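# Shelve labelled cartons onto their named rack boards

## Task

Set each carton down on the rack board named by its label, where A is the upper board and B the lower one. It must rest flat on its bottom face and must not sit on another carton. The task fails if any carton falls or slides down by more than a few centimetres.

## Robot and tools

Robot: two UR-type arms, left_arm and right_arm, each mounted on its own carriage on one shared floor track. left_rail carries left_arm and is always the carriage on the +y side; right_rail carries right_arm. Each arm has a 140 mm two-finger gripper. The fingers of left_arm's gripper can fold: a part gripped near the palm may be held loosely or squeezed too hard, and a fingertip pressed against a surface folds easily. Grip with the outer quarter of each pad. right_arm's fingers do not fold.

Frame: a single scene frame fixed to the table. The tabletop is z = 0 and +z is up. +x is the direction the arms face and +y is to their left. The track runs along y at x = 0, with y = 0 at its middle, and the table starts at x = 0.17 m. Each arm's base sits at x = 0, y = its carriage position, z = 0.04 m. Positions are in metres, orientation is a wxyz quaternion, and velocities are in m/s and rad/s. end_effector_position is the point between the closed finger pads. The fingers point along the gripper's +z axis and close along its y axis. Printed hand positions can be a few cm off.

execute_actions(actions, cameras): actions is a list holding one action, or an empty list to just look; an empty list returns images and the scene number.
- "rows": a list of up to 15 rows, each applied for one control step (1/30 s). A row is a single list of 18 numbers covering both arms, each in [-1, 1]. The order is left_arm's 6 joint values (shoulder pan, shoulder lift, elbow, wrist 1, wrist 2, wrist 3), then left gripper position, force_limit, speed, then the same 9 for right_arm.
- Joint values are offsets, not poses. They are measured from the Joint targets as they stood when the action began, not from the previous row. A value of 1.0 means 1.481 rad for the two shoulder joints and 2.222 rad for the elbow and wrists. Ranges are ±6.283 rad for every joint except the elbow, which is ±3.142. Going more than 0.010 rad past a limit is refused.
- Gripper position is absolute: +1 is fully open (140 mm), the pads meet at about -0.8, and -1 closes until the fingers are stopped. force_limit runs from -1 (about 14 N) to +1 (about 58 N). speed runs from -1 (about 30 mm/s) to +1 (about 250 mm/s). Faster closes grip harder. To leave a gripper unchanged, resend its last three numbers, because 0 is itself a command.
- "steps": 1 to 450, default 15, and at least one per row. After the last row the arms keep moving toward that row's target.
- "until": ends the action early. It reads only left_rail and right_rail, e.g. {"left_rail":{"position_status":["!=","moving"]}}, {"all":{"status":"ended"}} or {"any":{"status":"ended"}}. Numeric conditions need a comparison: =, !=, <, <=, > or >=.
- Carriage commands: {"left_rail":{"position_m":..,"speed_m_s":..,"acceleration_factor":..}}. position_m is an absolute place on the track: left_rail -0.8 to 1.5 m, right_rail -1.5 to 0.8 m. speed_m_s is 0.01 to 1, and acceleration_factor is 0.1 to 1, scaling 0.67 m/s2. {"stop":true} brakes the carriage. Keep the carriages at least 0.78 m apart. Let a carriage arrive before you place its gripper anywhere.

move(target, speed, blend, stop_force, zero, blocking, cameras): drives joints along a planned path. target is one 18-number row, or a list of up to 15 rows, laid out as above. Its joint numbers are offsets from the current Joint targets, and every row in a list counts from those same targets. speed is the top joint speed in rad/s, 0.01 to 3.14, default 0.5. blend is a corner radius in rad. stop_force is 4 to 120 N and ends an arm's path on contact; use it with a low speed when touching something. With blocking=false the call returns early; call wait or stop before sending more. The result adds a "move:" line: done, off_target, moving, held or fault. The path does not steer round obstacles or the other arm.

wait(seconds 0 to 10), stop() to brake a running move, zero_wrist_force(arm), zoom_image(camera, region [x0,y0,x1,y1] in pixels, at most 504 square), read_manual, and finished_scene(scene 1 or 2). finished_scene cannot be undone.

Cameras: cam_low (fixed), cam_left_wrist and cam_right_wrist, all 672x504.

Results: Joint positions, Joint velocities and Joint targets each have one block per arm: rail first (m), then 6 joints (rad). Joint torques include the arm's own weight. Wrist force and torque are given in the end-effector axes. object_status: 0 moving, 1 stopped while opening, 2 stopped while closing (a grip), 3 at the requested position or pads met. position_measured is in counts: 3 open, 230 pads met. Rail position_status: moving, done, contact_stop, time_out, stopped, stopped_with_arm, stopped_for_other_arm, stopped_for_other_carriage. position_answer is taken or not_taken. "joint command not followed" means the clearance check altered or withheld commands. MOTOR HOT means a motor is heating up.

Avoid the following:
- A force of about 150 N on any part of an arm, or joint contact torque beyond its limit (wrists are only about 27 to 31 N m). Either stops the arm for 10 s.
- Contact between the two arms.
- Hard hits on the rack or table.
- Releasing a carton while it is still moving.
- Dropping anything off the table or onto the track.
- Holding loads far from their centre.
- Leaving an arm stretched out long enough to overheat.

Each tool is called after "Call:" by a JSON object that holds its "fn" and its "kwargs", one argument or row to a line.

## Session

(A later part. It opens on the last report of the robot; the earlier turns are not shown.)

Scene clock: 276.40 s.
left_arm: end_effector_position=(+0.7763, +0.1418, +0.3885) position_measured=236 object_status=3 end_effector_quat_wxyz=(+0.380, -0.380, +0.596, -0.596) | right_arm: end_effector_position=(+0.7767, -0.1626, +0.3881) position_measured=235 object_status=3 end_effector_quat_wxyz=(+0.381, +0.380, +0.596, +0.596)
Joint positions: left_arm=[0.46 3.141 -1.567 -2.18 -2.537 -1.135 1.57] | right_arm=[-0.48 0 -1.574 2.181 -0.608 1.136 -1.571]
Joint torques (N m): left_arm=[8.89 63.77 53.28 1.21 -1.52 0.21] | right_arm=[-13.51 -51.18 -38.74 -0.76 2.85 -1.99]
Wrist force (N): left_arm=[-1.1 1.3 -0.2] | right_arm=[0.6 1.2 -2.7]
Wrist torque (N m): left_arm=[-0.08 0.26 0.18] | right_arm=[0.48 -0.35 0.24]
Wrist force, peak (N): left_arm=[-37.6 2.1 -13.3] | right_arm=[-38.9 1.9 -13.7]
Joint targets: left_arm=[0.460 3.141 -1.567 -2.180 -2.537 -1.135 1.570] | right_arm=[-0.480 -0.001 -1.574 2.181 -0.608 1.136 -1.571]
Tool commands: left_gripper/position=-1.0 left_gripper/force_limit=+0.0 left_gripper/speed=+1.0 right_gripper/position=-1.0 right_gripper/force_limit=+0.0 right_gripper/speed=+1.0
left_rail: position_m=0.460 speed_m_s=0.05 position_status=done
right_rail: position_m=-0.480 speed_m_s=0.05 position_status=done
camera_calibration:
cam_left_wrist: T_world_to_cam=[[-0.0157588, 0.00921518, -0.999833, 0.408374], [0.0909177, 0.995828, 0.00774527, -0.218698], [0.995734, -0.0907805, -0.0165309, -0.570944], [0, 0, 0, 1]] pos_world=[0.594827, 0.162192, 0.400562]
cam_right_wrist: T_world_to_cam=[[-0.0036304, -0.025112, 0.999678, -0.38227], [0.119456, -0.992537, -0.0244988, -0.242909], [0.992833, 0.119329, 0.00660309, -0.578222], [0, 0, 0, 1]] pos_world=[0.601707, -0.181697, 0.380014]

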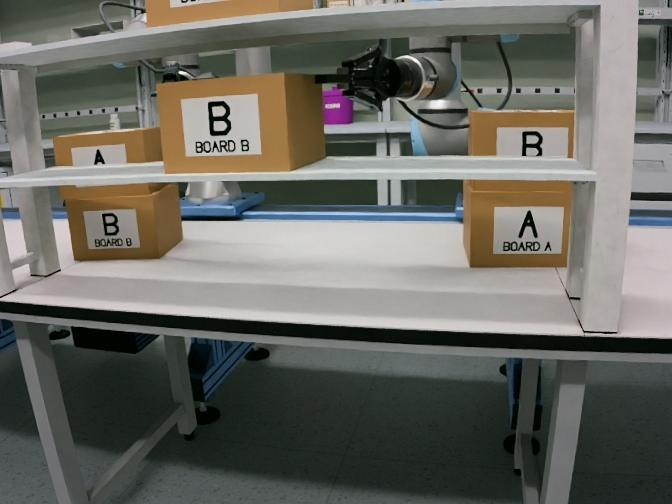

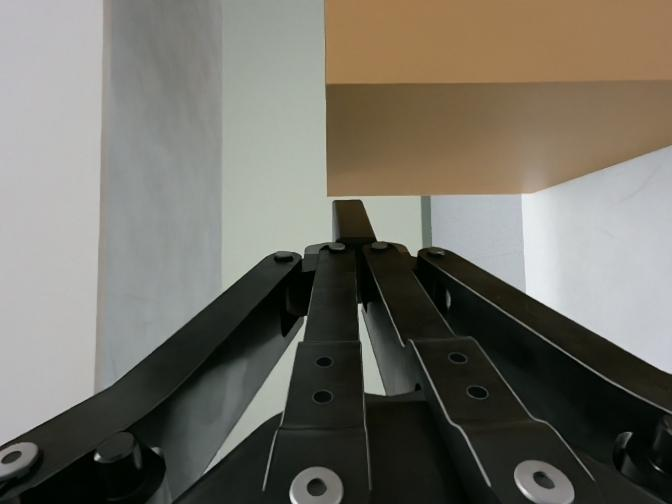

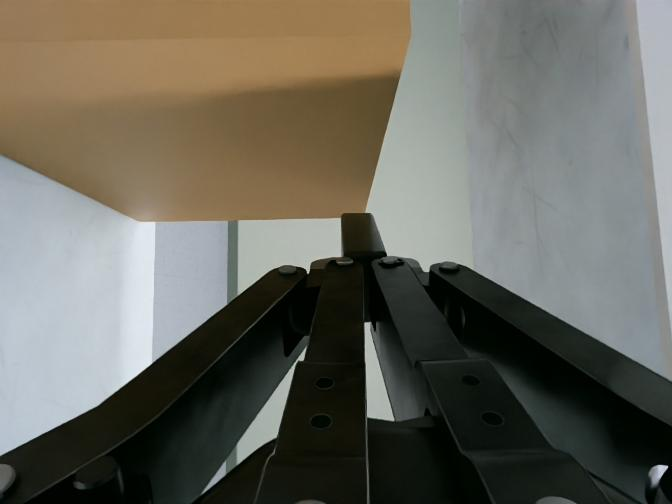

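Call:
{"fn": "move", "kwargs": {
  "target": [
    [0,0.2284,-0.0981,-0.0546,0,0,-1,0,1,0,-0.2284,0.0981,0.0546,0,0,-1,0,1],
    [0,0.4469,-0.1623,-0.136,0,0,-1,0,1,0,-0.4469,0.1623,0.136,0,0,-1,0,1],
    [0,0.478,-0.0961,-0.223,0,0,-1,0,1,0,-0.478,0.0961,0.223,0,0,-1,0,1]
  ],
  "speed": 0.5,
  "blend": [0.05,0.05,0]
}}

Call:
{"fn": "execute_actions", "kwargs": {
  "actions": [
    {"right_rail":{"position_m":-1.025,"speed_m_s":0.5},"steps":150,"until":{"all":{"status":"ended"}}}
  ]
}}

Call:
{"fn": "execute_actions", "kwargs": {
  "actions": [
    {"left_rail":{"position_m":0.01,"speed_m_s":0.5},"steps":150,"until":{"all":{"status":"ended"}}}
  ]
}}

Call:
{"fn": "move", "kwargs": {
  "target": [0,-0.1417,-0.1391,0.2335,0,0,-1,0,1,0,0.1417,0.1391,-0.2335,0,0,-1,0,1],
  "speed": 0.5,
  "cameras": ["all"]
}}

Scene clock: 293.00 s.
left_arm: end_effector_position=(+0.4763, +0.1420, +0.5013) position_measured=236 object_status=3 end_effector_quat_wxyz=(+0.380, -0.380, +0.596, -0.596) | right_arm: end_effector_position=(+0.4770, -0.1625, +0.5010) position_measured=235 object_status=3 end_effector_quat_wxyz=(+0.381, +0.380, +0.596, +0.596)
Joint positions: left_arm=[0.46 3.141 -0.859 -2.393 -3.032 -1.135 1.57] | right_arm=[-0.48 -0.001 -2.282 2.394 -0.112 1.136 -1.571]
Joint torques (N m): left_arm=[0.7 11.05 62.26 -0.26 -2.12 -0.06] | right_arm=[8.84 -2.64 -53.85 1.21 2.77 -1.58]
Wrist force (N): left_arm=[-1.2 1.6 0.5] | right_arm=[0.7 1.3 -3.3]
Wrist torque (N m): left_arm=[-0.01 0.28 0.18] | right_arm=[0.47 -0.32 0.21]
Wrist force, peak (N): left_arm=[-0.3 4.3 -1.6] | right_arm=[1.6 -1.9 -4.6]
Joint targets: left_arm=[0.460 3.141 -0.859 -2.393 -3.032 -1.135 1.570] | right_arm=[-0.480 -0.001 -2.282 2.394 -0.112 1.136 -1.571]
left_rail: position_m=0.460 speed_m_s=0.05 position_status=done
right_rail: position_m=-0.480 speed_m_s=0.05 position_status=done
move: done

Scene clock: 295.10 s.
left_arm: end_effector_position=(+0.4763, +0.1420, +0.5014) position_measured=236 object_status=3 end_effector_quat_wxyz=(+0.380, -0.380, +0.596, -0.596) | right_arm: end_effector_position=(+0.4770, -0.7075, +0.5011) position_measured=235 object_status=3 end_effector_quat_wxyz=(+0.381, +0.380, +0.596, +0.596)
Joint positions: left_arm=[0.46 3.141 -0.859 -2.393 -3.032 -1.135 1.57] | right_arm=[-1.025 -0.001 -2.282 2.394 -0.112 1.136 -1.571]
Joint torques (N m): left_arm=[-4.27 11.45 64.46 0.27 -1.86 -0.29] | right_arm=[7.72 1.69 -48.52 -0.48 2.82 -1.85]
Wrist force (N): left_arm=[-1.0 1.5 0.3] | right_arm=[0.8 1.0 -3.3]
Wrist torque (N m): left_arm=[-0.05 0.24 0.18] | right_arm=[0.42 -0.36 0.21]
Wrist force, peak (N): left_arm=[-1.4 1.8 0.1] | right_arm=[-0.7 1.2 -3.7]
Joint targets: left_arm=[0.460 3.141 -0.859 -2.393 -3.032 -1.135 1.570] | right_arm=[-1.025 -0.001 -2.282 2.394 -0.112 1.136 -1.571]
Tool commands: left_gripper/position=-1.0 left_gripper/force_limit=+0.0 left_gripper/speed=+1.0 right_gripper/position=-1.0 right_gripper/force_limit=+0.0 right_gripper/speed=+1.0
left_rail: position_m=0.460 speed_m_s=0.05 position_status=done
right_rail: position_m=-1.025 speed_m_s=0.50 position_status=done

Scene clock: 297.03 s.
left_arm: end_effector_position=(+0.4763, -0.3080, +0.5014) position_measured=236 object_status=3 end_effector_quat_wxyz=(+0.380, -0.380, +0.596, -0.596) | right_arm: end_effector_position=(+0.4770, -0.7075, +0.5011) position_measured=235 object_status=3 end_effector_quat_wxyz=(+0.381, +0.380, +0.596, +0.596)
Joint positions: left_arm=[0.01 3.141 -0.859 -2.393 -3.032 -1.135 1.57] | right_arm=[-1.025 -0.001 -2.282 2.394 -0.112 1.136 -1.571]
Joint torques (N m): left_arm=[-10 7.8 61.2 0.84 -1.89 -0.2] | right_arm=[11.14 4.3 -45.72 -1.66 2.94 -1.77]
Wrist force (N): left_arm=[-1.3 1.5 0.3] | right_arm=[0.9 1.1 -3.2]
Wrist torque (N m): left_arm=[-0.01 0.30 0.18] | right_arm=[0.43 -0.37 0.22]
Wrist force, peak (N): left_arm=[-2.6 1.4 -0.6] | right_arm=[0.8 1.0 -3.3]
Joint targets: left_arm=[0.010 3.141 -0.859 -2.393 -3.032 -1.135 1.570] | right_arm=[-1.025 -0.001 -2.282 2.394 -0.112 1.136 -1.571]
Tool commands: left_gripper/position=-1.0 left_gripper/force_limit=+0.0 left_gripper/speed=+1.0 right_gripper/position=-1.0 right_gripper/force_limit=+0.0 right_gripper/speed=+1.0
left_rail: position_m=0.010 speed_m_s=0.50 position_status=done
right_rail: position_m=-1.025 speed_m_s=0.50 position_status=done

Scene clock: 298.70 s.
left_arm: end_effector_position=(+0.4757, -0.3080, +0.3012) position_measured=236 object_status=3 end_effector_quat_wxyz=(+0.380, -0.381, +0.596, -0.596) | right_arm: end_effector_position=(+0.4760, -0.7075, +0.3010) position_measured=235 object_status=3 end_effector_quat_wxyz=(+0.381, +0.380, +0.596, +0.596)
Joint positions: left_arm=[0.01 3.141 -1.069 -2.702 -2.513 -1.135 1.57] | right_arm=[-1.025 -0.001 -2.072 2.703 -0.631 1.136 -1.571]
Joint torques (N m): left_arm=[-12.6 -21.27 32.86 6.68 -1.7 -0.12] | right_arm=[8.01 14.62 -27.04 -7.25 2.89 -1.99]
Wrist force (N): left_arm=[-0.9 1.3 0.5] | right_arm=[0.8 0.7 -2.3]
Wrist torque (N m): left_arm=[-0.07 0.22 0.18] | right_arm=[0.42 -0.34 0.23]
Wrist force, peak (N): left_arm=[-0.6 3.6 -0.1] | right_arm=[0.9 3.3 -3.3]
Joint targets: left_arm=[0.010 3.141 -1.069 -2.702 -2.513 -1.135 1.570] | right_arm=[-1.025 -0.001 -2.072 2.703 -0.631 1.136 -1.571]
left_rail: position_m=0.010 speed_m_s=0.50 position_status=done
right_rail: position_m=-1.025 speed_m_s=0.50 position_status=done
move: done
camera_calibration:
cam_left_wrist: T_world_to_cam=[[-0.0167667, 0.00919711, -0.999817, 0.320982], [0.090832, 0.995837, 0.00763726, 0.257391], [0.995725, -0.0906873, -0.0175323, -0.313566], [0, 0, 0, 1]] pos_world=[0.294228, -0.287708, 0.31346]
cam_right_wrist: T_world_to_cam=[[-0.00252929, -0.0250741, 0.999682, -0.310472], [0.11933, -0.99255, -0.0245933, -0.749895], [0.992851, 0.11923, 0.00550254, -0.213837], [0, 0, 0, 1]] pos_world=[0.301008, -0.726597, 0.293108]

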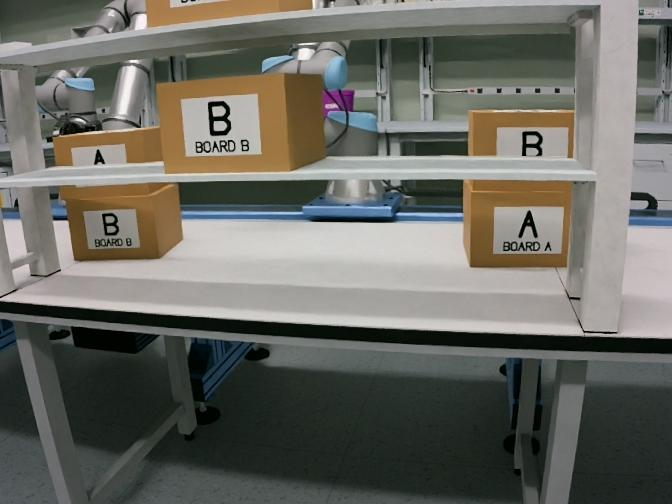

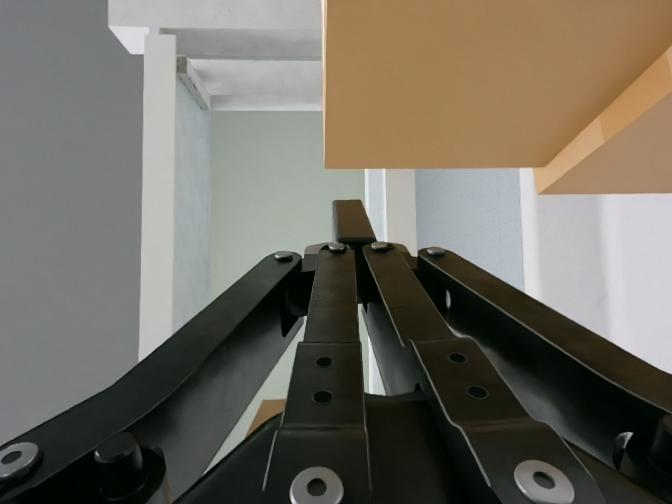

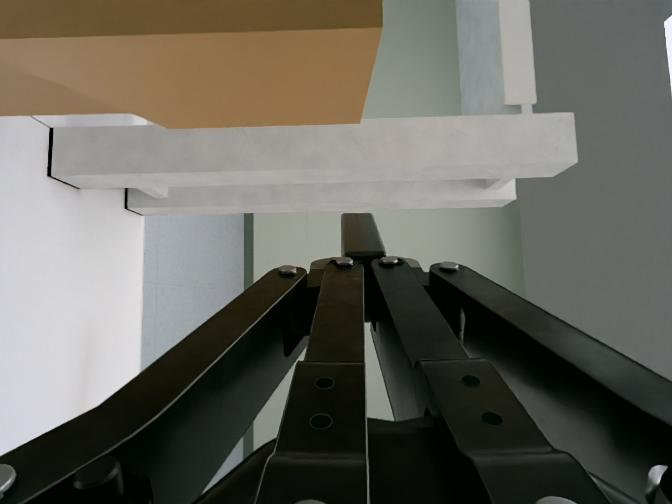

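Call:
{"fn": "execute_actions", "kwargs": {
  "actions": [
    {"left_rail":{"position_m":-0.045,"speed_m_s":0.04},"right_rail":{"position_m":-0.963,"speed_m_s":0.04},"steps":150,"until":{"all":{"status":"ended"}}}
  ],
  "cameras": ["cam_left_wrist","cam_right_wrist"]
}}

Scene clock: 312.60 s.
left_arm: end_effector_position=(+0.4757, -0.3630, +0.3011) position_measured=236 object_status=3 end_effector_quat_wxyz=(+0.380, -0.381, +0.596, -0.596) | right_arm: end_effector_position=(+0.4760, -0.6455, +0.3010) position_measured=235 object_status=3 end_effector_quat_wxyz=(+0.381, +0.380, +0.596, +0.596)
Joint positions: left_arm=[-0.045 3.141 -1.069 -2.702 -2.513 -1.135 1.57] | right_arm=[-0.963 -0.001 -2.072 2.703 -0.631 1.136 -1.571]
Joint torques (N m): left_arm=[-14.99 -23.35 33.91 5.31 1.66 -0.19] | right_arm=[9.31 17.1 -28.07 -6.69 2.96 -2.03]
Wrist force (N): left_arm=[-7.1 0.9 -3.2] | right_arm=[0.7 0.8 -2.2]
Wrist torque (N m): left_arm=[0.01 0.04 0.17] | right_arm=[0.44 -0.33 0.23]
Wrist force, peak (N): left_arm=[-7.1 0.9 -3.2] | right_arm=[-1.1 0.8 -3.3]
Joint targets: left_arm=[-0.045 3.141 -1.069 -2.702 -2.513 -1.135 1.570] | right_arm=[-0.963 -0.001 -2.072 2.703 -0.631 1.136 -1.571]
Tool commands: left_gripper/position=-1.0 left_gripper/force_limit=+0.0 left_gripper/speed=+1.0 right_gripper/position=-1.0 right_gripper/force_limit=+0.0 right_gripper/speed=+1.0
left_rail: position_m=-0.045 speed_m_s=0.04 position_status=done
right_rail: position_m=-0.963 speed_m_s=0.04 position_status=done
camera_calibration:
cam_left_wrist: T_world_to_cam=[[-0.016865, 0.00920375, -0.999815, 0.321419], [0.0907252, 0.995847, 0.00763685, 0.312197], [0.995733, -0.0905797, -0.01763, -0.31849], [0, 0, 0, 1]] pos_world=[0.294228, -0.342708, 0.31336]
cam_right_wrist: T_world_to_cam=[[-0.00252929, -0.0250741, 0.999682, -0.308818], [0.11933, -0.99255, -0.0245933, -0.688359], [0.992851, 0.11923, 0.00550254, -0.221229], [0, 0, 0, 1]] pos_world=[0.301008, -0.664597, 0.293008]
Images, in order (width x height): cam_left_wrist 672x504, cam_right_wrist 672x504.

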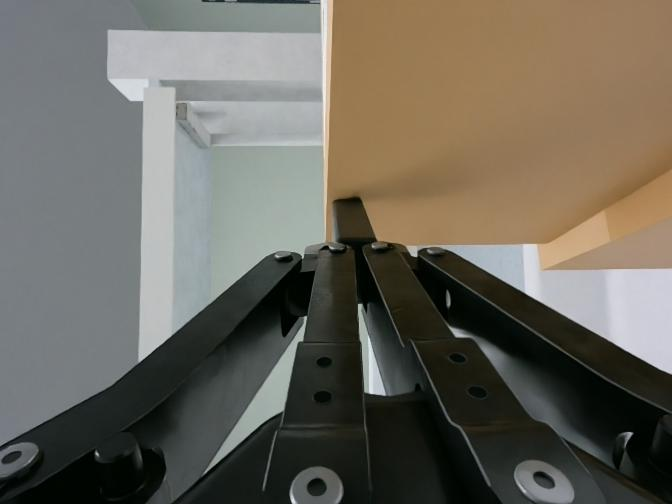

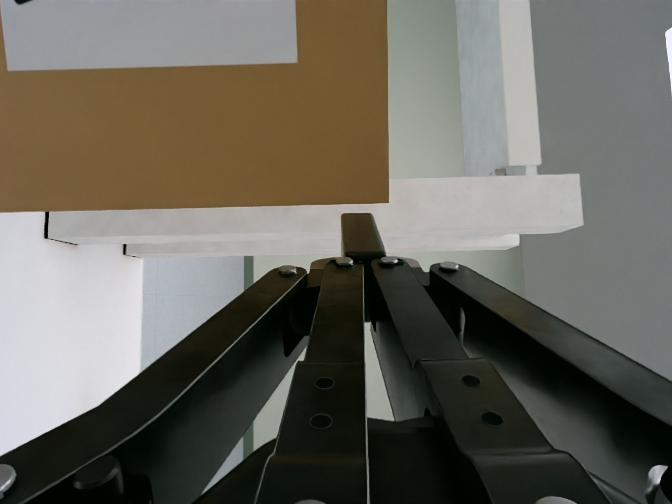

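Call:
{"fn": "execute_actions", "kwargs": {
  "actions": [
    {"left_rail":{"position_m":-0.046,"speed_m_s":0.015},"right_rail":{"position_m":-0.958,"speed_m_s":0.015},"steps":150,"until":{"all":{"status":"ended"}}}
  ],
  "cameras": ["cam_left_wrist","cam_right_wrist"]
}}

Scene clock: 319.50 s.
left_arm: end_effector_position=(+0.4757, -0.3640, +0.3011) position_measured=236 object_status=3 end_effector_quat_wxyz=(+0.380, -0.381, +0.596, -0.596) | right_arm: end_effector_position=(+0.4760, -0.6405, +0.3010) position_measured=235 object_status=3 end_effector_quat_wxyz=(+0.381, +0.380, +0.596, +0.596)
Joint positions: left_arm=[-0.046 3.141 -1.069 -2.702 -2.513 -1.135 1.57] | right_arm=[-0.958 -0.001 -2.072 2.703 -0.631 1.136 -1.571]
Joint torques (N m): left_arm=[-14.2 -22.85 40.27 0.88 3.89 0.1] | right_arm=[9.37 14.29 -29.56 -5.9 -2.31 -1.89]
Wrist force (N): left_arm=[-8.6 2.2 -3.4] | right_arm=[-12.3 2.5 -10.8]
Wrist torque (N m): left_arm=[-0.03 0.00 0.19] | right_arm=[0.42 -0.60 0.24]
Wrist force, peak (N): left_arm=[-9.0 1.4 -3.0] | right_arm=[-12.3 2.5 -10.8]
Joint targets: left_arm=[-0.046 3.141 -1.069 -2.702 -2.513 -1.135 1.570] | right_arm=[-0.958 -0.001 -2.072 2.703 -0.631 1.136 -1.571]
Tool commands: left_gripper/position=-1.0 left_gripper/force_limit=+0.0 left_gripper/speed=+1.0 right_gripper/position=-1.0 right_gripper/force_limit=+0.0 right_gripper/speed=+1.0
left_rail: position_m=-0.046 speed_m_s=0.01 position_status=done
right_rail: position_m=-0.958 speed_m_s=0.01 position_status=done
camera_calibration:
cam_left_wrist: T_world_to_cam=[[-0.0168663, 0.00920538, -0.999815, 0.321427], [0.0908328, 0.995837, 0.00763645, 0.313167], [0.995723, -0.0906872, -0.0176323, -0.318515], [0, 0, 0, 1]] pos_world=[0.294128, -0.343708, 0.31336]
cam_right_wrist: T_world_to_cam=[[-0.00253162, -0.0250747, 0.999682, -0.308692], [0.119232, -0.992562, -0.0245941, -0.683375], [0.992863, 0.119132, 0.00550248, -0.221893], [0, 0, 0, 1]] pos_world=[0.301008, -0.659598, 0.293008]
Images, in order (width x height): cam_left_wrist 672x504, cam_right_wrist 672x504.

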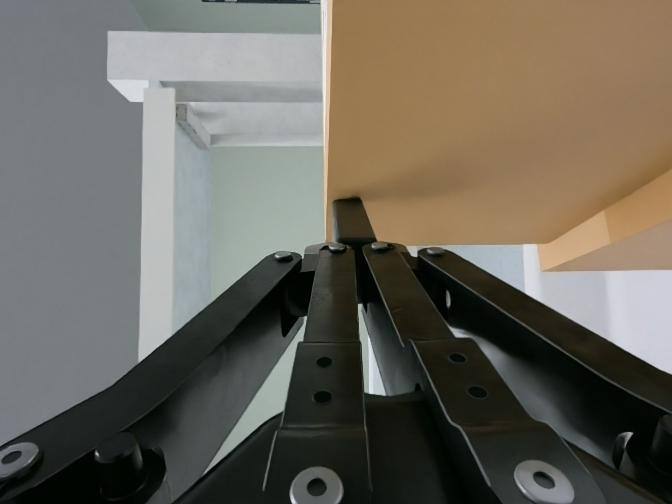

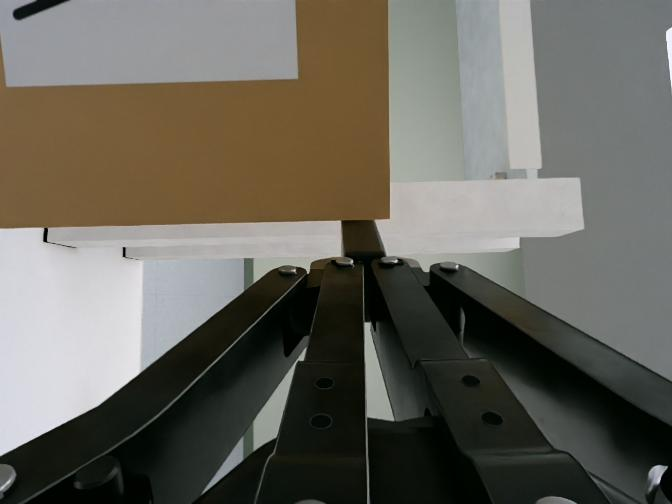

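Call:
{"fn": "execute_actions", "kwargs": {
  "actions": [
    {"left_rail":{"position_m":-0.0475,"speed_m_s":0.015},"right_rail":{"position_m":-0.9555,"speed_m_s":0.015},"steps":150,"until":{"all":{"status":"ended"}}}
  ]
}}

Scene clock: 327.47 s.
left_arm: end_effector_position=(+0.4757, -0.3654, +0.3011) position_measured=236 object_status=3 end_effector_quat_wxyz=(+0.380, -0.381, +0.596, -0.596) | right_arm: end_effector_position=(+0.4760, -0.6380, +0.3010) position_measured=235 object_status=3 end_effector_quat_wxyz=(+0.381, +0.380, +0.596, +0.596)
Joint positions: left_arm=[-0.047 3.141 -1.069 -2.702 -2.513 -1.135 1.57] | right_arm=[-0.956 -0.001 -2.072 2.703 -0.631 1.136 -1.571]
Joint torques (N m): left_arm=[-14.88 -21.41 44.17 1 11.66 -0.1] | right_arm=[7.91 11.1 -30.81 -4.78 -8.19 -1.82]
Wrist force (N): left_arm=[-38.8 -1.7 -19.8] | right_arm=[-42.6 7.2 -23.6]
Wrist torque (N m): left_arm=[0.02 -1.05 0.15] | right_arm=[0.31 -1.15 0.30]
Wrist force, peak (N): left_arm=[-39.1 -1.6 -19.5] | right_arm=[-42.6 7.2 -23.6]
Joint targets: left_arm=[-0.047 3.141 -1.069 -2.702 -2.513 -1.135 1.570] | right_arm=[-0.956 -0.001 -2.072 2.703 -0.631 1.136 -1.571]
Tool commands: left_gripper/position=-1.0 left_gripper/force_limit=+0.0 left_gripper/speed=+1.0 right_gripper/position=-1.0 right_gripper/force_limit=+0.0 right_gripper/speed=+1.0
left_rail: position_m=-0.047 speed_m_s=0.01 position_status=done
right_rail: position_m=-0.956 speed_m_s=0.01 position_status=done

Call:
{"fn": "move", "kwargs": {
  "target": [0,0.1276,0.1017,-0.1868,0,0,-1,0,1,0,-0.1276,-0.1017,0.1868,0,0,-1,0,1],
  "speed": 0.17,
  "cameras": ["all"]
}}

Scene clock: 334.57 s.
left_arm: end_effector_position=(+0.4765, -0.3655, +0.4509) position_measured=236 object_status=3 end_effector_quat_wxyz=(+0.380, -0.381, +0.596, -0.596) | right_arm: end_effector_position=(+0.4771, -0.6380, +0.4506) position_measured=235 object_status=3 end_effector_quat_wxyz=(+0.381, +0.380, +0.596, +0.596)
Joint positions: left_arm=[-0.048 3.141 -0.88 -2.477 -2.928 -1.135 1.57] | right_arm=[-0.955 -0.001 -2.261 2.477 -0.216 1.136 -1.571]
Joint torques (N m): left_arm=[-15.81 16.52 68.58 2.03 21.11 -0.38] | right_arm=[8.42 -3.09 -56.19 -1.12 -7.89 -1.74]
Wrist force (N): left_arm=[-41.5 9.9 -18.0] | right_arm=[-40.8 -7.2 -20.7]
Wrist torque (N m): left_arm=[-0.28 -1.15 0.27] | right_arm=[0.62 -1.20 0.13]
Wrist force, peak (N): left_arm=[-42.0 9.5 -17.9] | right_arm=[-43.1 6.9 -24.2]
Joint targets: left_arm=[-0.047 3.141 -0.880 -2.476 -2.928 -1.135 1.570] | right_arm=[-0.956 -0.001 -2.261 2.477 -0.216 1.136 -1.571]
left_rail: position_m=-0.048 position_m_goal=-0.047 speed_m_s=0.01 position_status=done
right_rail: position_m=-0.955 position_m_goal=-0.956 speed_m_s=0.01 position_status=done
move: done
camera_calibration:
cam_left_wrist: T_world_to_cam=[[-0.016966, 0.00921366, -0.999814, 0.471258], [0.0908335, 0.995837, 0.00763565, 0.313445], [0.995722, -0.0906871, -0.0177322, -0.316759], [0, 0, 0, 1]] pos_world=[0.294928, -0.345208, 0.46316]
cam_right_wrist: T_world_to_cam=[[-0.0024301, -0.0250616, 0.999683, -0.458299], [0.119328, -0.99255, -0.0245927, -0.677253], [0.992852, 0.11923, 0.00540255, -0.223907], [0, 0, 0, 1]] pos_world=[0.302008, -0.656997, 0.442708]

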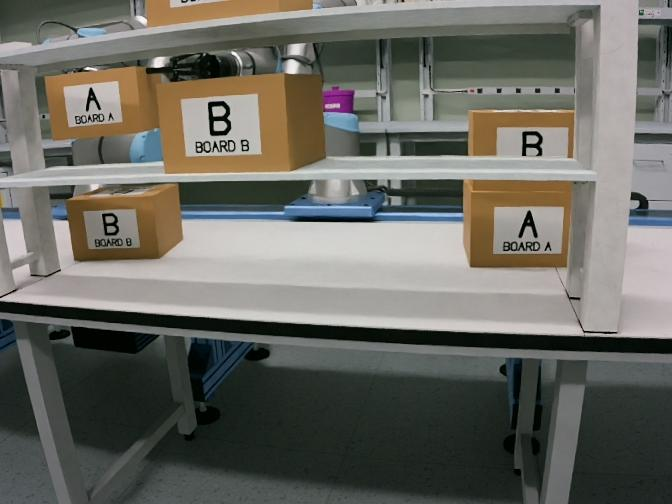

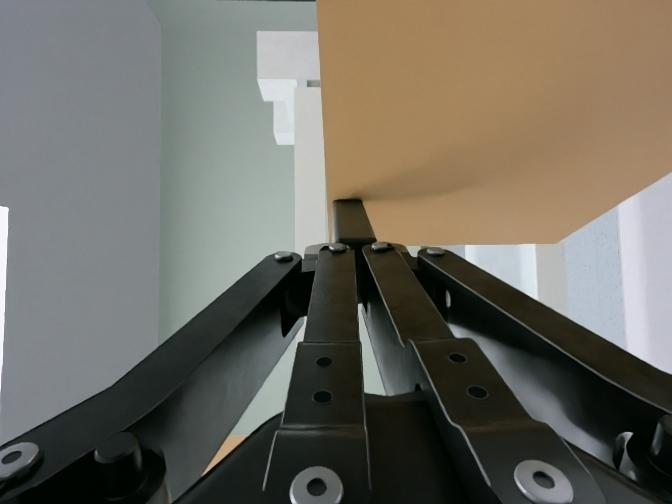

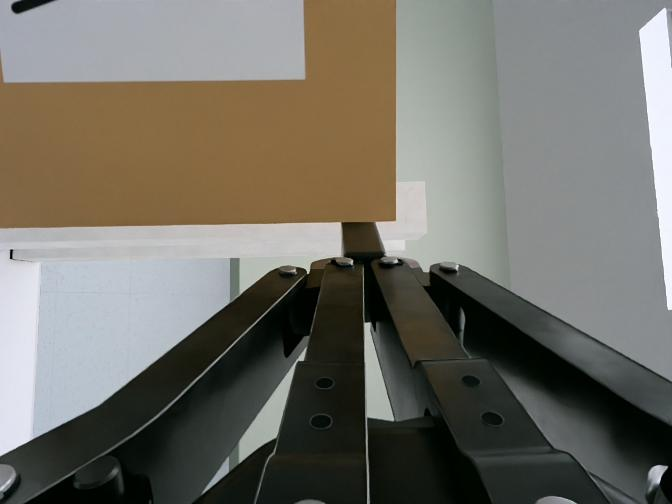

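Call:
{"fn": "execute_actions", "kwargs": {
  "actions": [
    {"left_rail":{"position_m":0.0325,"speed_m_s":0.03,"acceleration_factor":0.2},"right_rail":{"position_m":-0.8755,"speed_m_s":0.03,"acceleration_factor":0.2},"steps":240,"until":{"all":{"status":"ended"}}}
  ]
}}

Call:
{"fn": "move", "kwargs": {
  "target": [
    [0,-0.0015,0.1987,-0.1977,0,0,-1,0,1,0,0.0015,-0.1987,0.1977,0,0,-1,0,1],
    [0,-0.1928,0.2389,-0.1104,0,0,-1,0,1,0,0.1928,-0.2389,0.1104,0,0,-1,0,1],
    [0,-0.3632,0.3191,-0.077,0,0,-1,0,1,0,0.3632,-0.3191,0.077,0,0,-1,0,1]
  ],
  "speed": 0.28,
  "blend": [0.05,0.05,0]
}}

Call:
{"fn": "move", "kwargs": {
  "target": [0,-0.0073,-0.0477,0.0527,0,0,-1,0,1,0,0.0073,0.0477,-0.0527,0,0,-1,0,1],
  "speed": 0.05,
  "stop_force": 15,
  "cameras": ["all"]
}}

Scene clock: 347.10 s.
left_arm: end_effector_position=(+0.4764, -0.2855, +0.4509) position_measured=236 object_status=3 end_effector_quat_wxyz=(+0.380, -0.381, +0.596, -0.596) | right_arm: end_effector_position=(+0.4770, -0.5580, +0.4507) position_measured=235 object_status=3 end_effector_quat_wxyz=(+0.381, +0.380, +0.596, +0.596)
Joint positions: left_arm=[0.032 3.141 -0.88 -2.476 -2.928 -1.135 1.57] | right_arm=[-0.876 -0.001 -2.261 2.477 -0.216 1.136 -1.571]
Joint torques (N m): left_arm=[-13.83 12.47 70.59 2.65 20.93 -0.02] | right_arm=[9.75 -4.24 -56.34 -1.34 -8.01 -1.63]
Wrist force (N): left_arm=[-41.6 9.5 -18.2] | right_arm=[-41.3 -6.9 -20.7]
Wrist torque (N m): left_arm=[-0.31 -1.19 0.27] | right_arm=[0.64 -1.13 0.13]
Wrist force, peak (N): left_arm=[-42.4 8.9 -18.4] | right_arm=[-41.5 -7.3 -20.9]
Joint targets: left_arm=[0.032 3.141 -0.880 -2.476 -2.928 -1.135 1.570] | right_arm=[-0.875 -0.001 -2.261 2.477 -0.216 1.136 -1.571]
Tool commands: left_gripper/position=-1.0 left_gripper/force_limit=+0.0 left_gripper/speed=+1.0 right_gripper/position=-1.0 right_gripper/force_limit=+0.0 right_gripper/speed=+1.0
left_rail: position_m=0.032 speed_m_s=0.03 position_status=done
right_rail: position_m=-0.876 position_m_goal=-0.875 speed_m_s=0.03 position_status=done

Scene clock: 351.13 s.
left_arm: end_effector_position=(+0.7859, -0.2856, +0.6812) position_measured=236 object_status=3 end_effector_quat_wxyz=(+0.380, -0.381, +0.596, -0.596) | right_arm: end_effector_position=(+0.7868, -0.5582, +0.6807) position_measured=235 object_status=3 end_effector_quat_wxyz=(+0.381, +0.380, +0.596, +0.596)
Joint positions: left_arm=[0.033 3.141 -1.417 -1.768 -3.099 -1.135 1.57] | right_arm=[-0.875 -0.001 -1.723 1.768 -0.045 1.136 -1.571]
Joint torques (N m): left_arm=[-17.61 27.55 71.9 9.53 17.73 -0.23] | right_arm=[16.59 -29.37 -58.58 -10.67 -7.95 -1.85]
Wrist force (N): left_arm=[-32.4 9.7 -13.8] | right_arm=[-30.9 -6.9 -17.1]
Wrist torque (N m): left_arm=[-0.32 -0.79 0.28] | right_arm=[0.60 -1.11 0.12]
Wrist force, peak (N): left_arm=[-41.9 11.8 -18.5] | right_arm=[-41.2 -6.2 -22.5]
Joint targets: left_arm=[0.032 3.141 -1.418 -1.767 -3.099 -1.135 1.570] | right_arm=[-0.875 -0.001 -1.723 1.768 -0.045 1.136 -1.571]
left_rail: position_m=0.033 position_m_goal=0.032 speed_m_s=0.03 position_status=done
right_rail: position_m=-0.875 speed_m_s=0.03 position_status=done
move: done

Scene clock: 354.47 s.
left_arm: end_effector_position=(+0.7868, -0.2856, +0.6356) position_measured=236 object_status=3 end_effector_quat_wxyz=(+0.380, -0.380, +0.596, -0.596) | right_arm: end_effector_position=(+0.7876, -0.5582, +0.6633) position_measured=235 object_status=3 end_effector_quat_wxyz=(+0.381, +0.380, +0.596, +0.596)
Joint positions: left_arm=[0.033 3.141 -1.425 -1.842 -3.017 -1.135 1.57] | right_arm=[-0.875 -0.001 -1.72 1.797 -0.077 1.136 -1.571]
Joint torques (N m): left_arm=[-28.44 60.28 63.49 0.32 11.84 -0.42] | right_arm=[22.48 -42.65 -42.45 -2.07 -7.97 -1.95]
Wrist force (N): left_arm=[-22.6 0.7 -11.9] | right_arm=[-22.5 -1.8 -13.8]
Wrist torque (N m): left_arm=[-0.03 -0.40 0.08] | right_arm=[0.47 -0.86 0.05]
Wrist force, peak (N): left_arm=[-33.9 8.0 -13.5] | right_arm=[-31.1 -7.0 -17.3]
Joint targets: left_arm=[0.032 3.141 -1.425 -1.842 -3.017 -1.135 1.570] | right_arm=[-0.875 -0.001 -1.720 1.797 -0.077 1.136 -1.571]
left_rail: position_m=0.033 position_m_goal=0.032 speed_m_s=0.03 position_status=done
right_rail: position_m=-0.875 speed_m_s=0.03 position_status=done
move: contact (left_arm, right_arm); left_arm: the wrist 1 is farthest, 0.035 rad from its target; right_arm: the wrist 1 is farthest, 0.085 rad from its target
camera_calibration:
cam_left_wrist: T_world_to_cam=[[-0.0162663, 0.00915558, -0.999826, 0.659823], [0.0908199, 0.995838, 0.00764151, 0.204179], [0.995734, -0.0906798, -0.0170301, -0.615765], [0, 0, 0, 1]] pos_world=[0.605328, -0.265208, 0.647661]
cam_right_wrist: T_world_to_cam=[[-0.00302518, -0.0251369, 0.999679, -0.667756], [0.119342, -0.992548, -0.0245964, -0.629888], [0.992849, 0.11923, 0.00600253, -0.543341], [0, 0, 0, 1]] pos_world=[0.612608, -0.577197, 0.655311]

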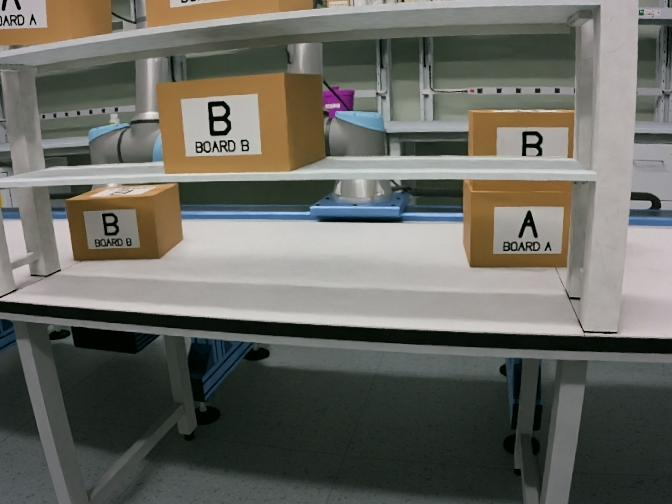

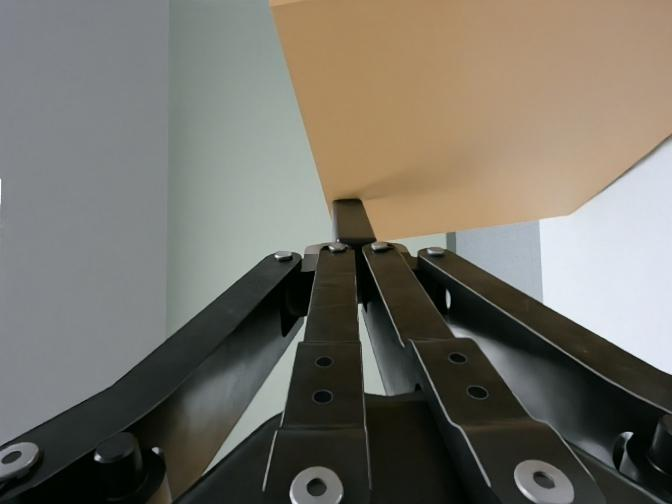

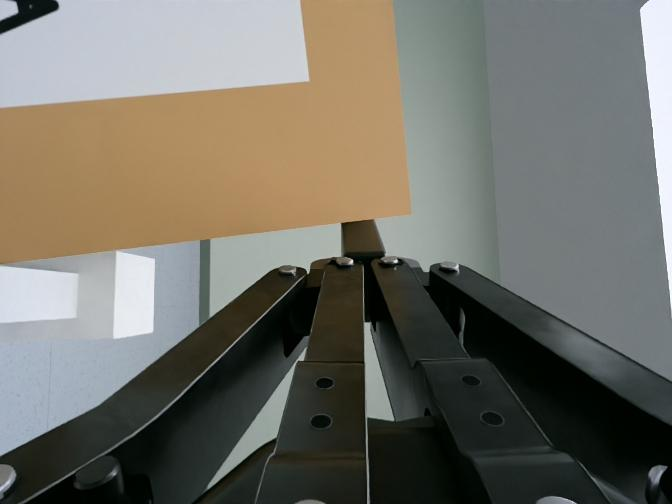

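Call:
{"fn": "move", "kwargs": {
  "target": [0,0,0,0,0,0,-1,0,1,0,0.0033,0.0217,-0.024,0,0,-1,0,1],
  "speed": 0.05,
  "stop_force": 40
}}

Call:
{"fn": "move", "kwargs": {
  "target": [0,-0.0026,-0.0173,0.0192,0,0,-1,0,1,0,0.0026,0.0173,-0.0192,0,0,-1,0,1],
  "speed": 0.05,
  "stop_force": 18,
  "cameras": ["all"]
}}

Scene clock: 362.33 s.
left_arm: end_effector_position=(+0.7868, -0.2856, +0.6356) position_measured=236 object_status=3 end_effector_quat_wxyz=(+0.380, -0.380, +0.596, -0.596) | right_arm: end_effector_position=(+0.7875, -0.5582, +0.6336) position_measured=235 object_status=3 end_effector_quat_wxyz=(+0.381, +0.380, +0.596, +0.596)
Joint positions: left_arm=[0.033 3.141 -1.425 -1.842 -3.017 -1.135 1.57] | right_arm=[-0.875 -0.001 -1.715 1.845 -0.13 1.136 -1.571]
Joint torques (N m): left_arm=[-29.14 40.39 38.17 3.05 11.81 -0.15] | right_arm=[23.69 0.03 -7.64 3.69 -7.84 -1.69]
Wrist force (N): left_arm=[-25.1 -2.9 -13.4] | right_arm=[-41.8 33.5 -9.6]
Wrist torque (N m): left_arm=[0.10 -0.54 0.03] | right_arm=[-0.51 -1.39 0.47]
Wrist force, peak (N): left_arm=[-25.3 -2.7 -13.7] | right_arm=[-42.1 33.7 -10.0]
Joint targets: left_arm=[0.032 3.141 -1.425 -1.842 -3.017 -1.135 1.570] | right_arm=[-0.875 -0.001 -1.715 1.845 -0.130 1.136 -1.571]
left_rail: position_m=0.033 position_m_goal=0.032 speed_m_s=0.03 position_status=done
right_rail: position_m=-0.875 speed_m_s=0.03 position_status=done
move: done

Scene clock: 364.17 s.
left_arm: end_effector_position=(+0.7856, -0.2856, +0.6121) position_measured=236 object_status=3 end_effector_quat_wxyz=(+0.380, -0.380, +0.596, -0.596) | right_arm: end_effector_position=(+0.7863, -0.5582, +0.6101) position_measured=235 object_status=3 end_effector_quat_wxyz=(+0.381, +0.380, +0.596, +0.596)
Joint positions: left_arm=[0.033 3.141 -1.429 -1.88 -2.974 -1.135 1.57] | right_arm=[-0.876 -0.001 -1.712 1.883 -0.173 1.136 -1.571]
Joint torques (N m): left_arm=[-29.8 0.86 27.15 1.64 11.92 -0.25] | right_arm=[36.44 3.53 -3.08 4.79 -7.93 -1.86]
Wrist force (N): left_arm=[-23.3 -15.3 -17.0] | right_arm=[-47.5 36.7 -10.4]
Wrist torque (N m): left_arm=[0.43 -0.37 -0.12] | right_arm=[-0.61 -1.50 0.52]
Wrist force, peak (N): left_arm=[-26.3 -17.2 -18.8] | right_arm=[-48.3 37.8 -11.4]
Joint targets: left_arm=[0.032 3.141 -1.429 -1.880 -2.974 -1.135 1.570] | right_arm=[-0.875 -0.001 -1.712 1.883 -0.173 1.136 -1.571]
left_rail: position_m=0.033 position_m_goal=0.032 speed_m_s=0.03 position_status=done
right_rail: position_m=-0.876 position_m_goal=-0.875 speed_m_s=0.03 position_status=done
move: done
camera_calibration:
cam_left_wrist: T_world_to_cam=[[-0.0159592, 0.00923035, -0.99983, 0.636145], [0.09082, 0.995837, 0.00774383, 0.204403], [0.995739, -0.090681, -0.016731, -0.61516], [0, 0, 0, 1]] pos_world=[0.604127, -0.265208, 0.624162]
cam_right_wrist: T_world_to_cam=[[-0.00353357, -0.0250999, 0.999679, -0.61415], [0.119355, -0.992549, -0.024499, -0.63121], [0.992845, 0.11923, 0.00650304, -0.542017], [0, 0, 0, 1]] pos_world=[0.611307, -0.577297, 0.602013]

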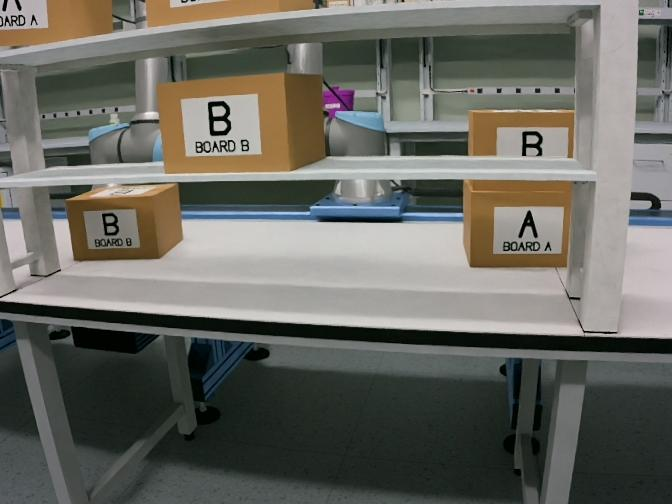

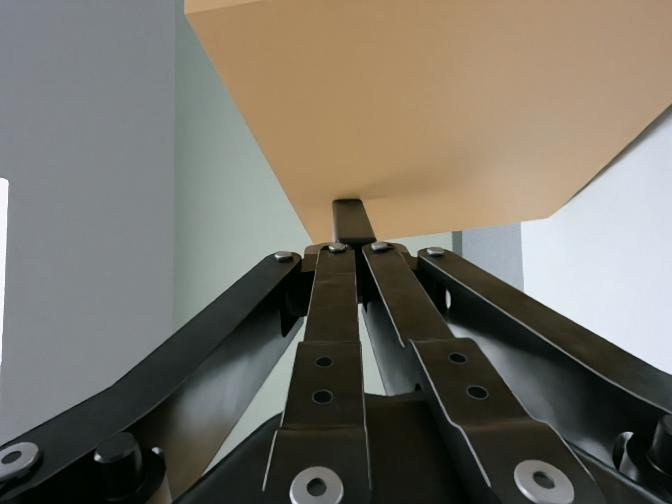

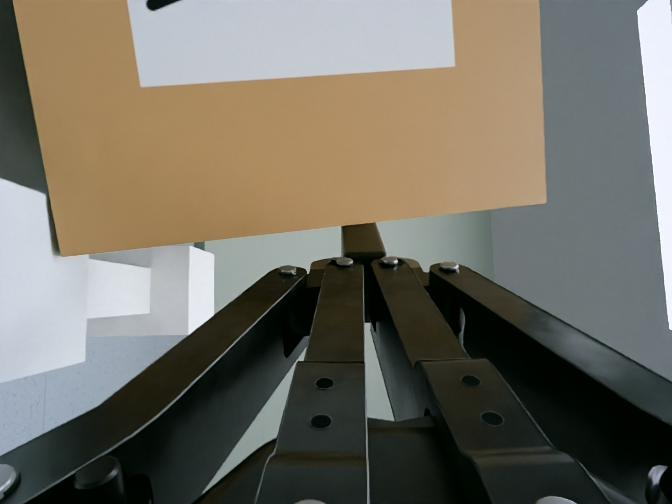

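Call:
{"fn": "move", "kwargs": {
  "target": [0,0.0066,0.0432,-0.048,0,0,-1,0,1,0,-0.0066,-0.0432,0.048,0,0,-1,0,1],
  "speed": 0.1,
  "cameras": ["all"]
}}

Scene clock: 384.87 s.
left_arm: end_effector_position=(+0.7865, -0.2856, +0.6709) position_measured=236 object_status=3 end_effector_quat_wxyz=(+0.380, -0.381, +0.596, -0.596) | right_arm: end_effector_position=(+0.7874, -0.5582, +0.6689) position_measured=235 object_status=3 end_effector_quat_wxyz=(+0.381, +0.380, +0.596, +0.596)
Joint positions: left_arm=[0.033 3.141 -1.419 -1.784 -3.081 -1.135 1.57] | right_arm=[-0.876 -0.001 -1.721 1.788 -0.066 1.136 -1.571]
Joint torques (N m): left_arm=[-30.02 63.7 69.6 1.76 12.15 -0.16] | right_arm=[14.54 -56.28 -59.45 -1.12 -7.71 -1.75]
Wrist force (N): left_arm=[-35.2 7.9 -15.0] | right_arm=[-34.4 -8.6 -18.5]
Wrist torque (N m): left_arm=[-0.23 -0.95 0.15] | right_arm=[0.71 -1.14 -0.05]
Wrist force, peak (N): left_arm=[-35.9 -1.1 -19.6] | right_arm=[-47.8 37.5 -10.5]
Joint targets: left_arm=[0.032 3.141 -1.419 -1.784 -3.081 -1.135 1.570] | right_arm=[-0.875 -0.001 -1.721 1.787 -0.066 1.136 -1.571]
left_rail: position_m=0.033 position_m_goal=0.032 speed_m_s=0.03 position_status=done
right_rail: position_m=-0.876 position_m_goal=-0.875 speed_m_s=0.03 position_status=done
move: done
camera_calibration:
cam_left_wrist: T_world_to_cam=[[-0.0167667, 0.00919711, -0.999817, 0.695519], [0.090832, 0.995837, 0.00763726, 0.203931], [0.995725, -0.0906873, -0.0175323, -0.614517], [0, 0, 0, 1]] pos_world=[0.605028, -0.265208, 0.68306]
cam_right_wrist: T_world_to_cam=[[-0.00262848, -0.0250865, 0.999682, -0.673568], [0.119333, -0.99255, -0.0245938, -0.629723], [0.992851, 0.11923, 0.00560254, -0.542913], [0, 0, 0, 1]] pos_world=[0.612408, -0.577197, 0.660909]

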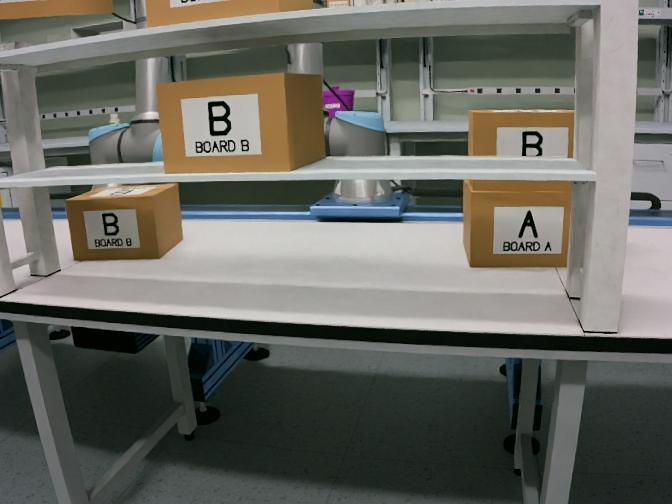

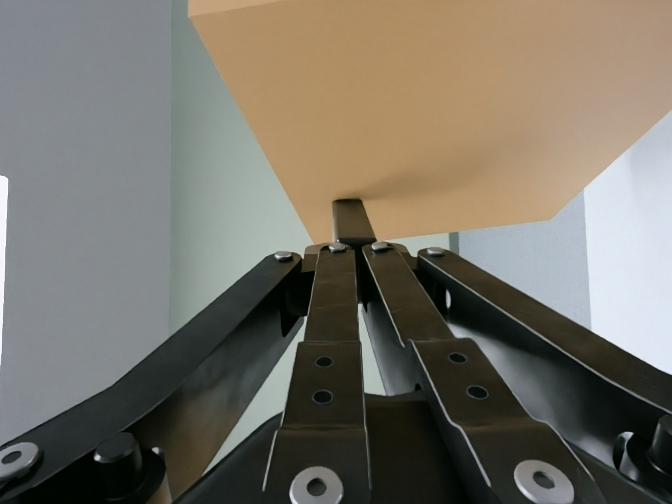

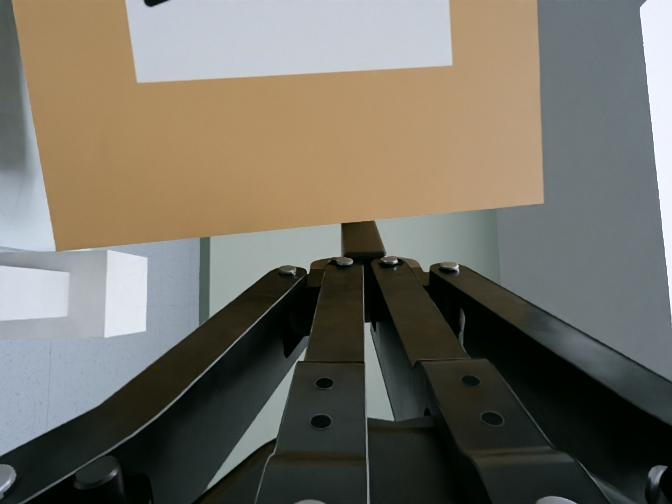

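Call:
{"fn": "execute_actions", "kwargs": {
  "actions": [
    {"left_rail":{"position_m":0.0925,"speed_m_s":0.03},"right_rail":{"position_m":-0.8155,"speed_m_s":0.03},"steps":240,"until":{"all":{"status":"ended"}}}
  ]
}}

Call:
{"fn": "move", "kwargs": {
  "target": [0,-0.0044,-0.0287,0.032,0,0,-1,0,1,0,0.0044,0.0287,-0.032,0,0,-1,0,1],
  "speed": 0.06,
  "stop_force": 15,
  "cameras": ["all"]
}}

Scene clock: 403.93 s.
left_arm: end_effector_position=(+0.7865, -0.2256, +0.6710) position_measured=236 object_status=3 end_effector_quat_wxyz=(+0.380, -0.381, +0.596, -0.596) | right_arm: end_effector_position=(+0.7874, -0.4982, +0.6690) position_measured=235 object_status=3 end_effector_quat_wxyz=(+0.381, +0.380, +0.596, +0.596)
Joint positions: left_arm=[0.092 3.141 -1.419 -1.784 -3.081 -1.135 1.57] | right_arm=[-0.816 -0.001 -1.721 1.787 -0.066 1.136 -1.571]
Joint torques (N m): left_arm=[-29 65.16 69.26 1.72 12.11 -0.09] | right_arm=[37.43 -55.84 -58.97 -1.4 -7.31 -1.74]
Wrist force (N): left_arm=[-34.8 8.3 -15.1] | right_arm=[-33.8 -8.6 -18.4]
Wrist torque (N m): left_arm=[-0.13 -0.89 0.15] | right_arm=[0.69 -1.12 -0.06]
Wrist force, peak (N): left_arm=[-37.7 8.0 -16.1] | right_arm=[-38.6 -8.6 -20.2]
Joint targets: left_arm=[0.092 3.141 -1.419 -1.784 -3.081 -1.135 1.570] | right_arm=[-0.815 -0.001 -1.721 1.787 -0.066 1.136 -1.571]
Tool commands: left_gripper/position=-1.0 left_gripper/force_limit=+0.0 left_gripper/speed=+1.0 right_gripper/position=-1.0 right_gripper/force_limit=+0.0 right_gripper/speed=+1.0
left_rail: position_m=0.092 speed_m_s=0.03 position_status=done
right_rail: position_m=-0.816 position_m_goal=-0.815 speed_m_s=0.03 position_status=done

Scene clock: 406.07 s.
left_arm: end_effector_position=(+0.7867, -0.2256, +0.6318) position_measured=236 object_status=3 end_effector_quat_wxyz=(+0.380, -0.380, +0.596, -0.596) | right_arm: end_effector_position=(+0.7874, -0.4982, +0.6299) position_measured=235 object_status=3 end_effector_quat_wxyz=(+0.381, +0.380, +0.596, +0.596)
Joint positions: left_arm=[0.093 3.141 -1.426 -1.848 -3.01 -1.135 1.57] | right_arm=[-0.815 -0.001 -1.715 1.851 -0.137 1.136 -1.571]
Joint torques (N m): left_arm=[-29.14 24.61 47.6 8.96 12.41 -0.38] | right_arm=[41.23 -30.41 -42.93 -11.26 -7.53 -1.81]
Wrist force (N): left_arm=[-34.9 7.2 -14.8] | right_arm=[-34.1 -7.9 -17.7]
Wrist torque (N m): left_arm=[-0.22 -0.95 0.16] | right_arm=[0.68 -1.03 -0.02]
Wrist force, peak (N): left_arm=[-35.5 7.1 -14.9] | right_arm=[-34.4 -8.4 -18.2]
Joint targets: left_arm=[0.092 3.141 -1.426 -1.848 -3.010 -1.135 1.570] | right_arm=[-0.815 -0.001 -1.715 1.851 -0.137 1.136 -1.571]
left_rail: position_m=0.093 position_m_goal=0.092 speed_m_s=0.03 position_status=done
right_rail: position_m=-0.815 speed_m_s=0.03 position_status=done
move: done
camera_calibration:
cam_left_wrist: T_world_to_cam=[[-0.0159592, 0.00923035, -0.99983, 0.655404], [0.09082, 0.995837, 0.00774383, 0.144409], [0.995739, -0.090681, -0.016731, -0.610384], [0, 0, 0, 1]] pos_world=[0.605127, -0.205208, 0.643962]
cam_right_wrist: T_world_to_cam=[[-0.00353357, -0.0250999, 0.999679, -0.632431], [0.119355, -0.992549, -0.024499, -0.571204], [0.992845, 0.11923, 0.00650304, -0.550403], [0, 0, 0, 1]] pos_world=[0.612407, -0.517197, 0.621813]

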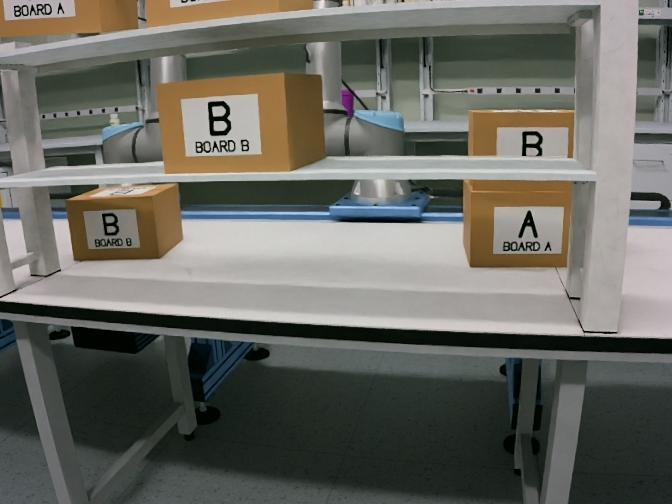

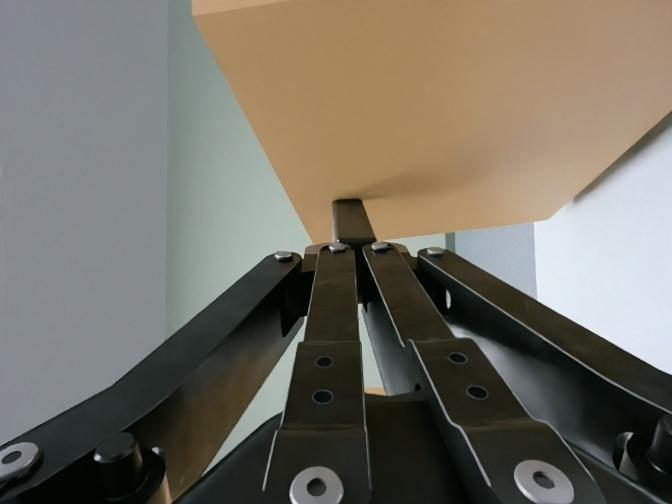

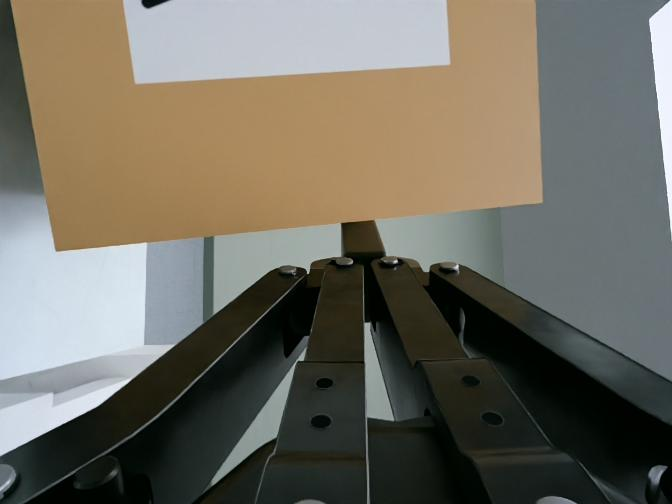

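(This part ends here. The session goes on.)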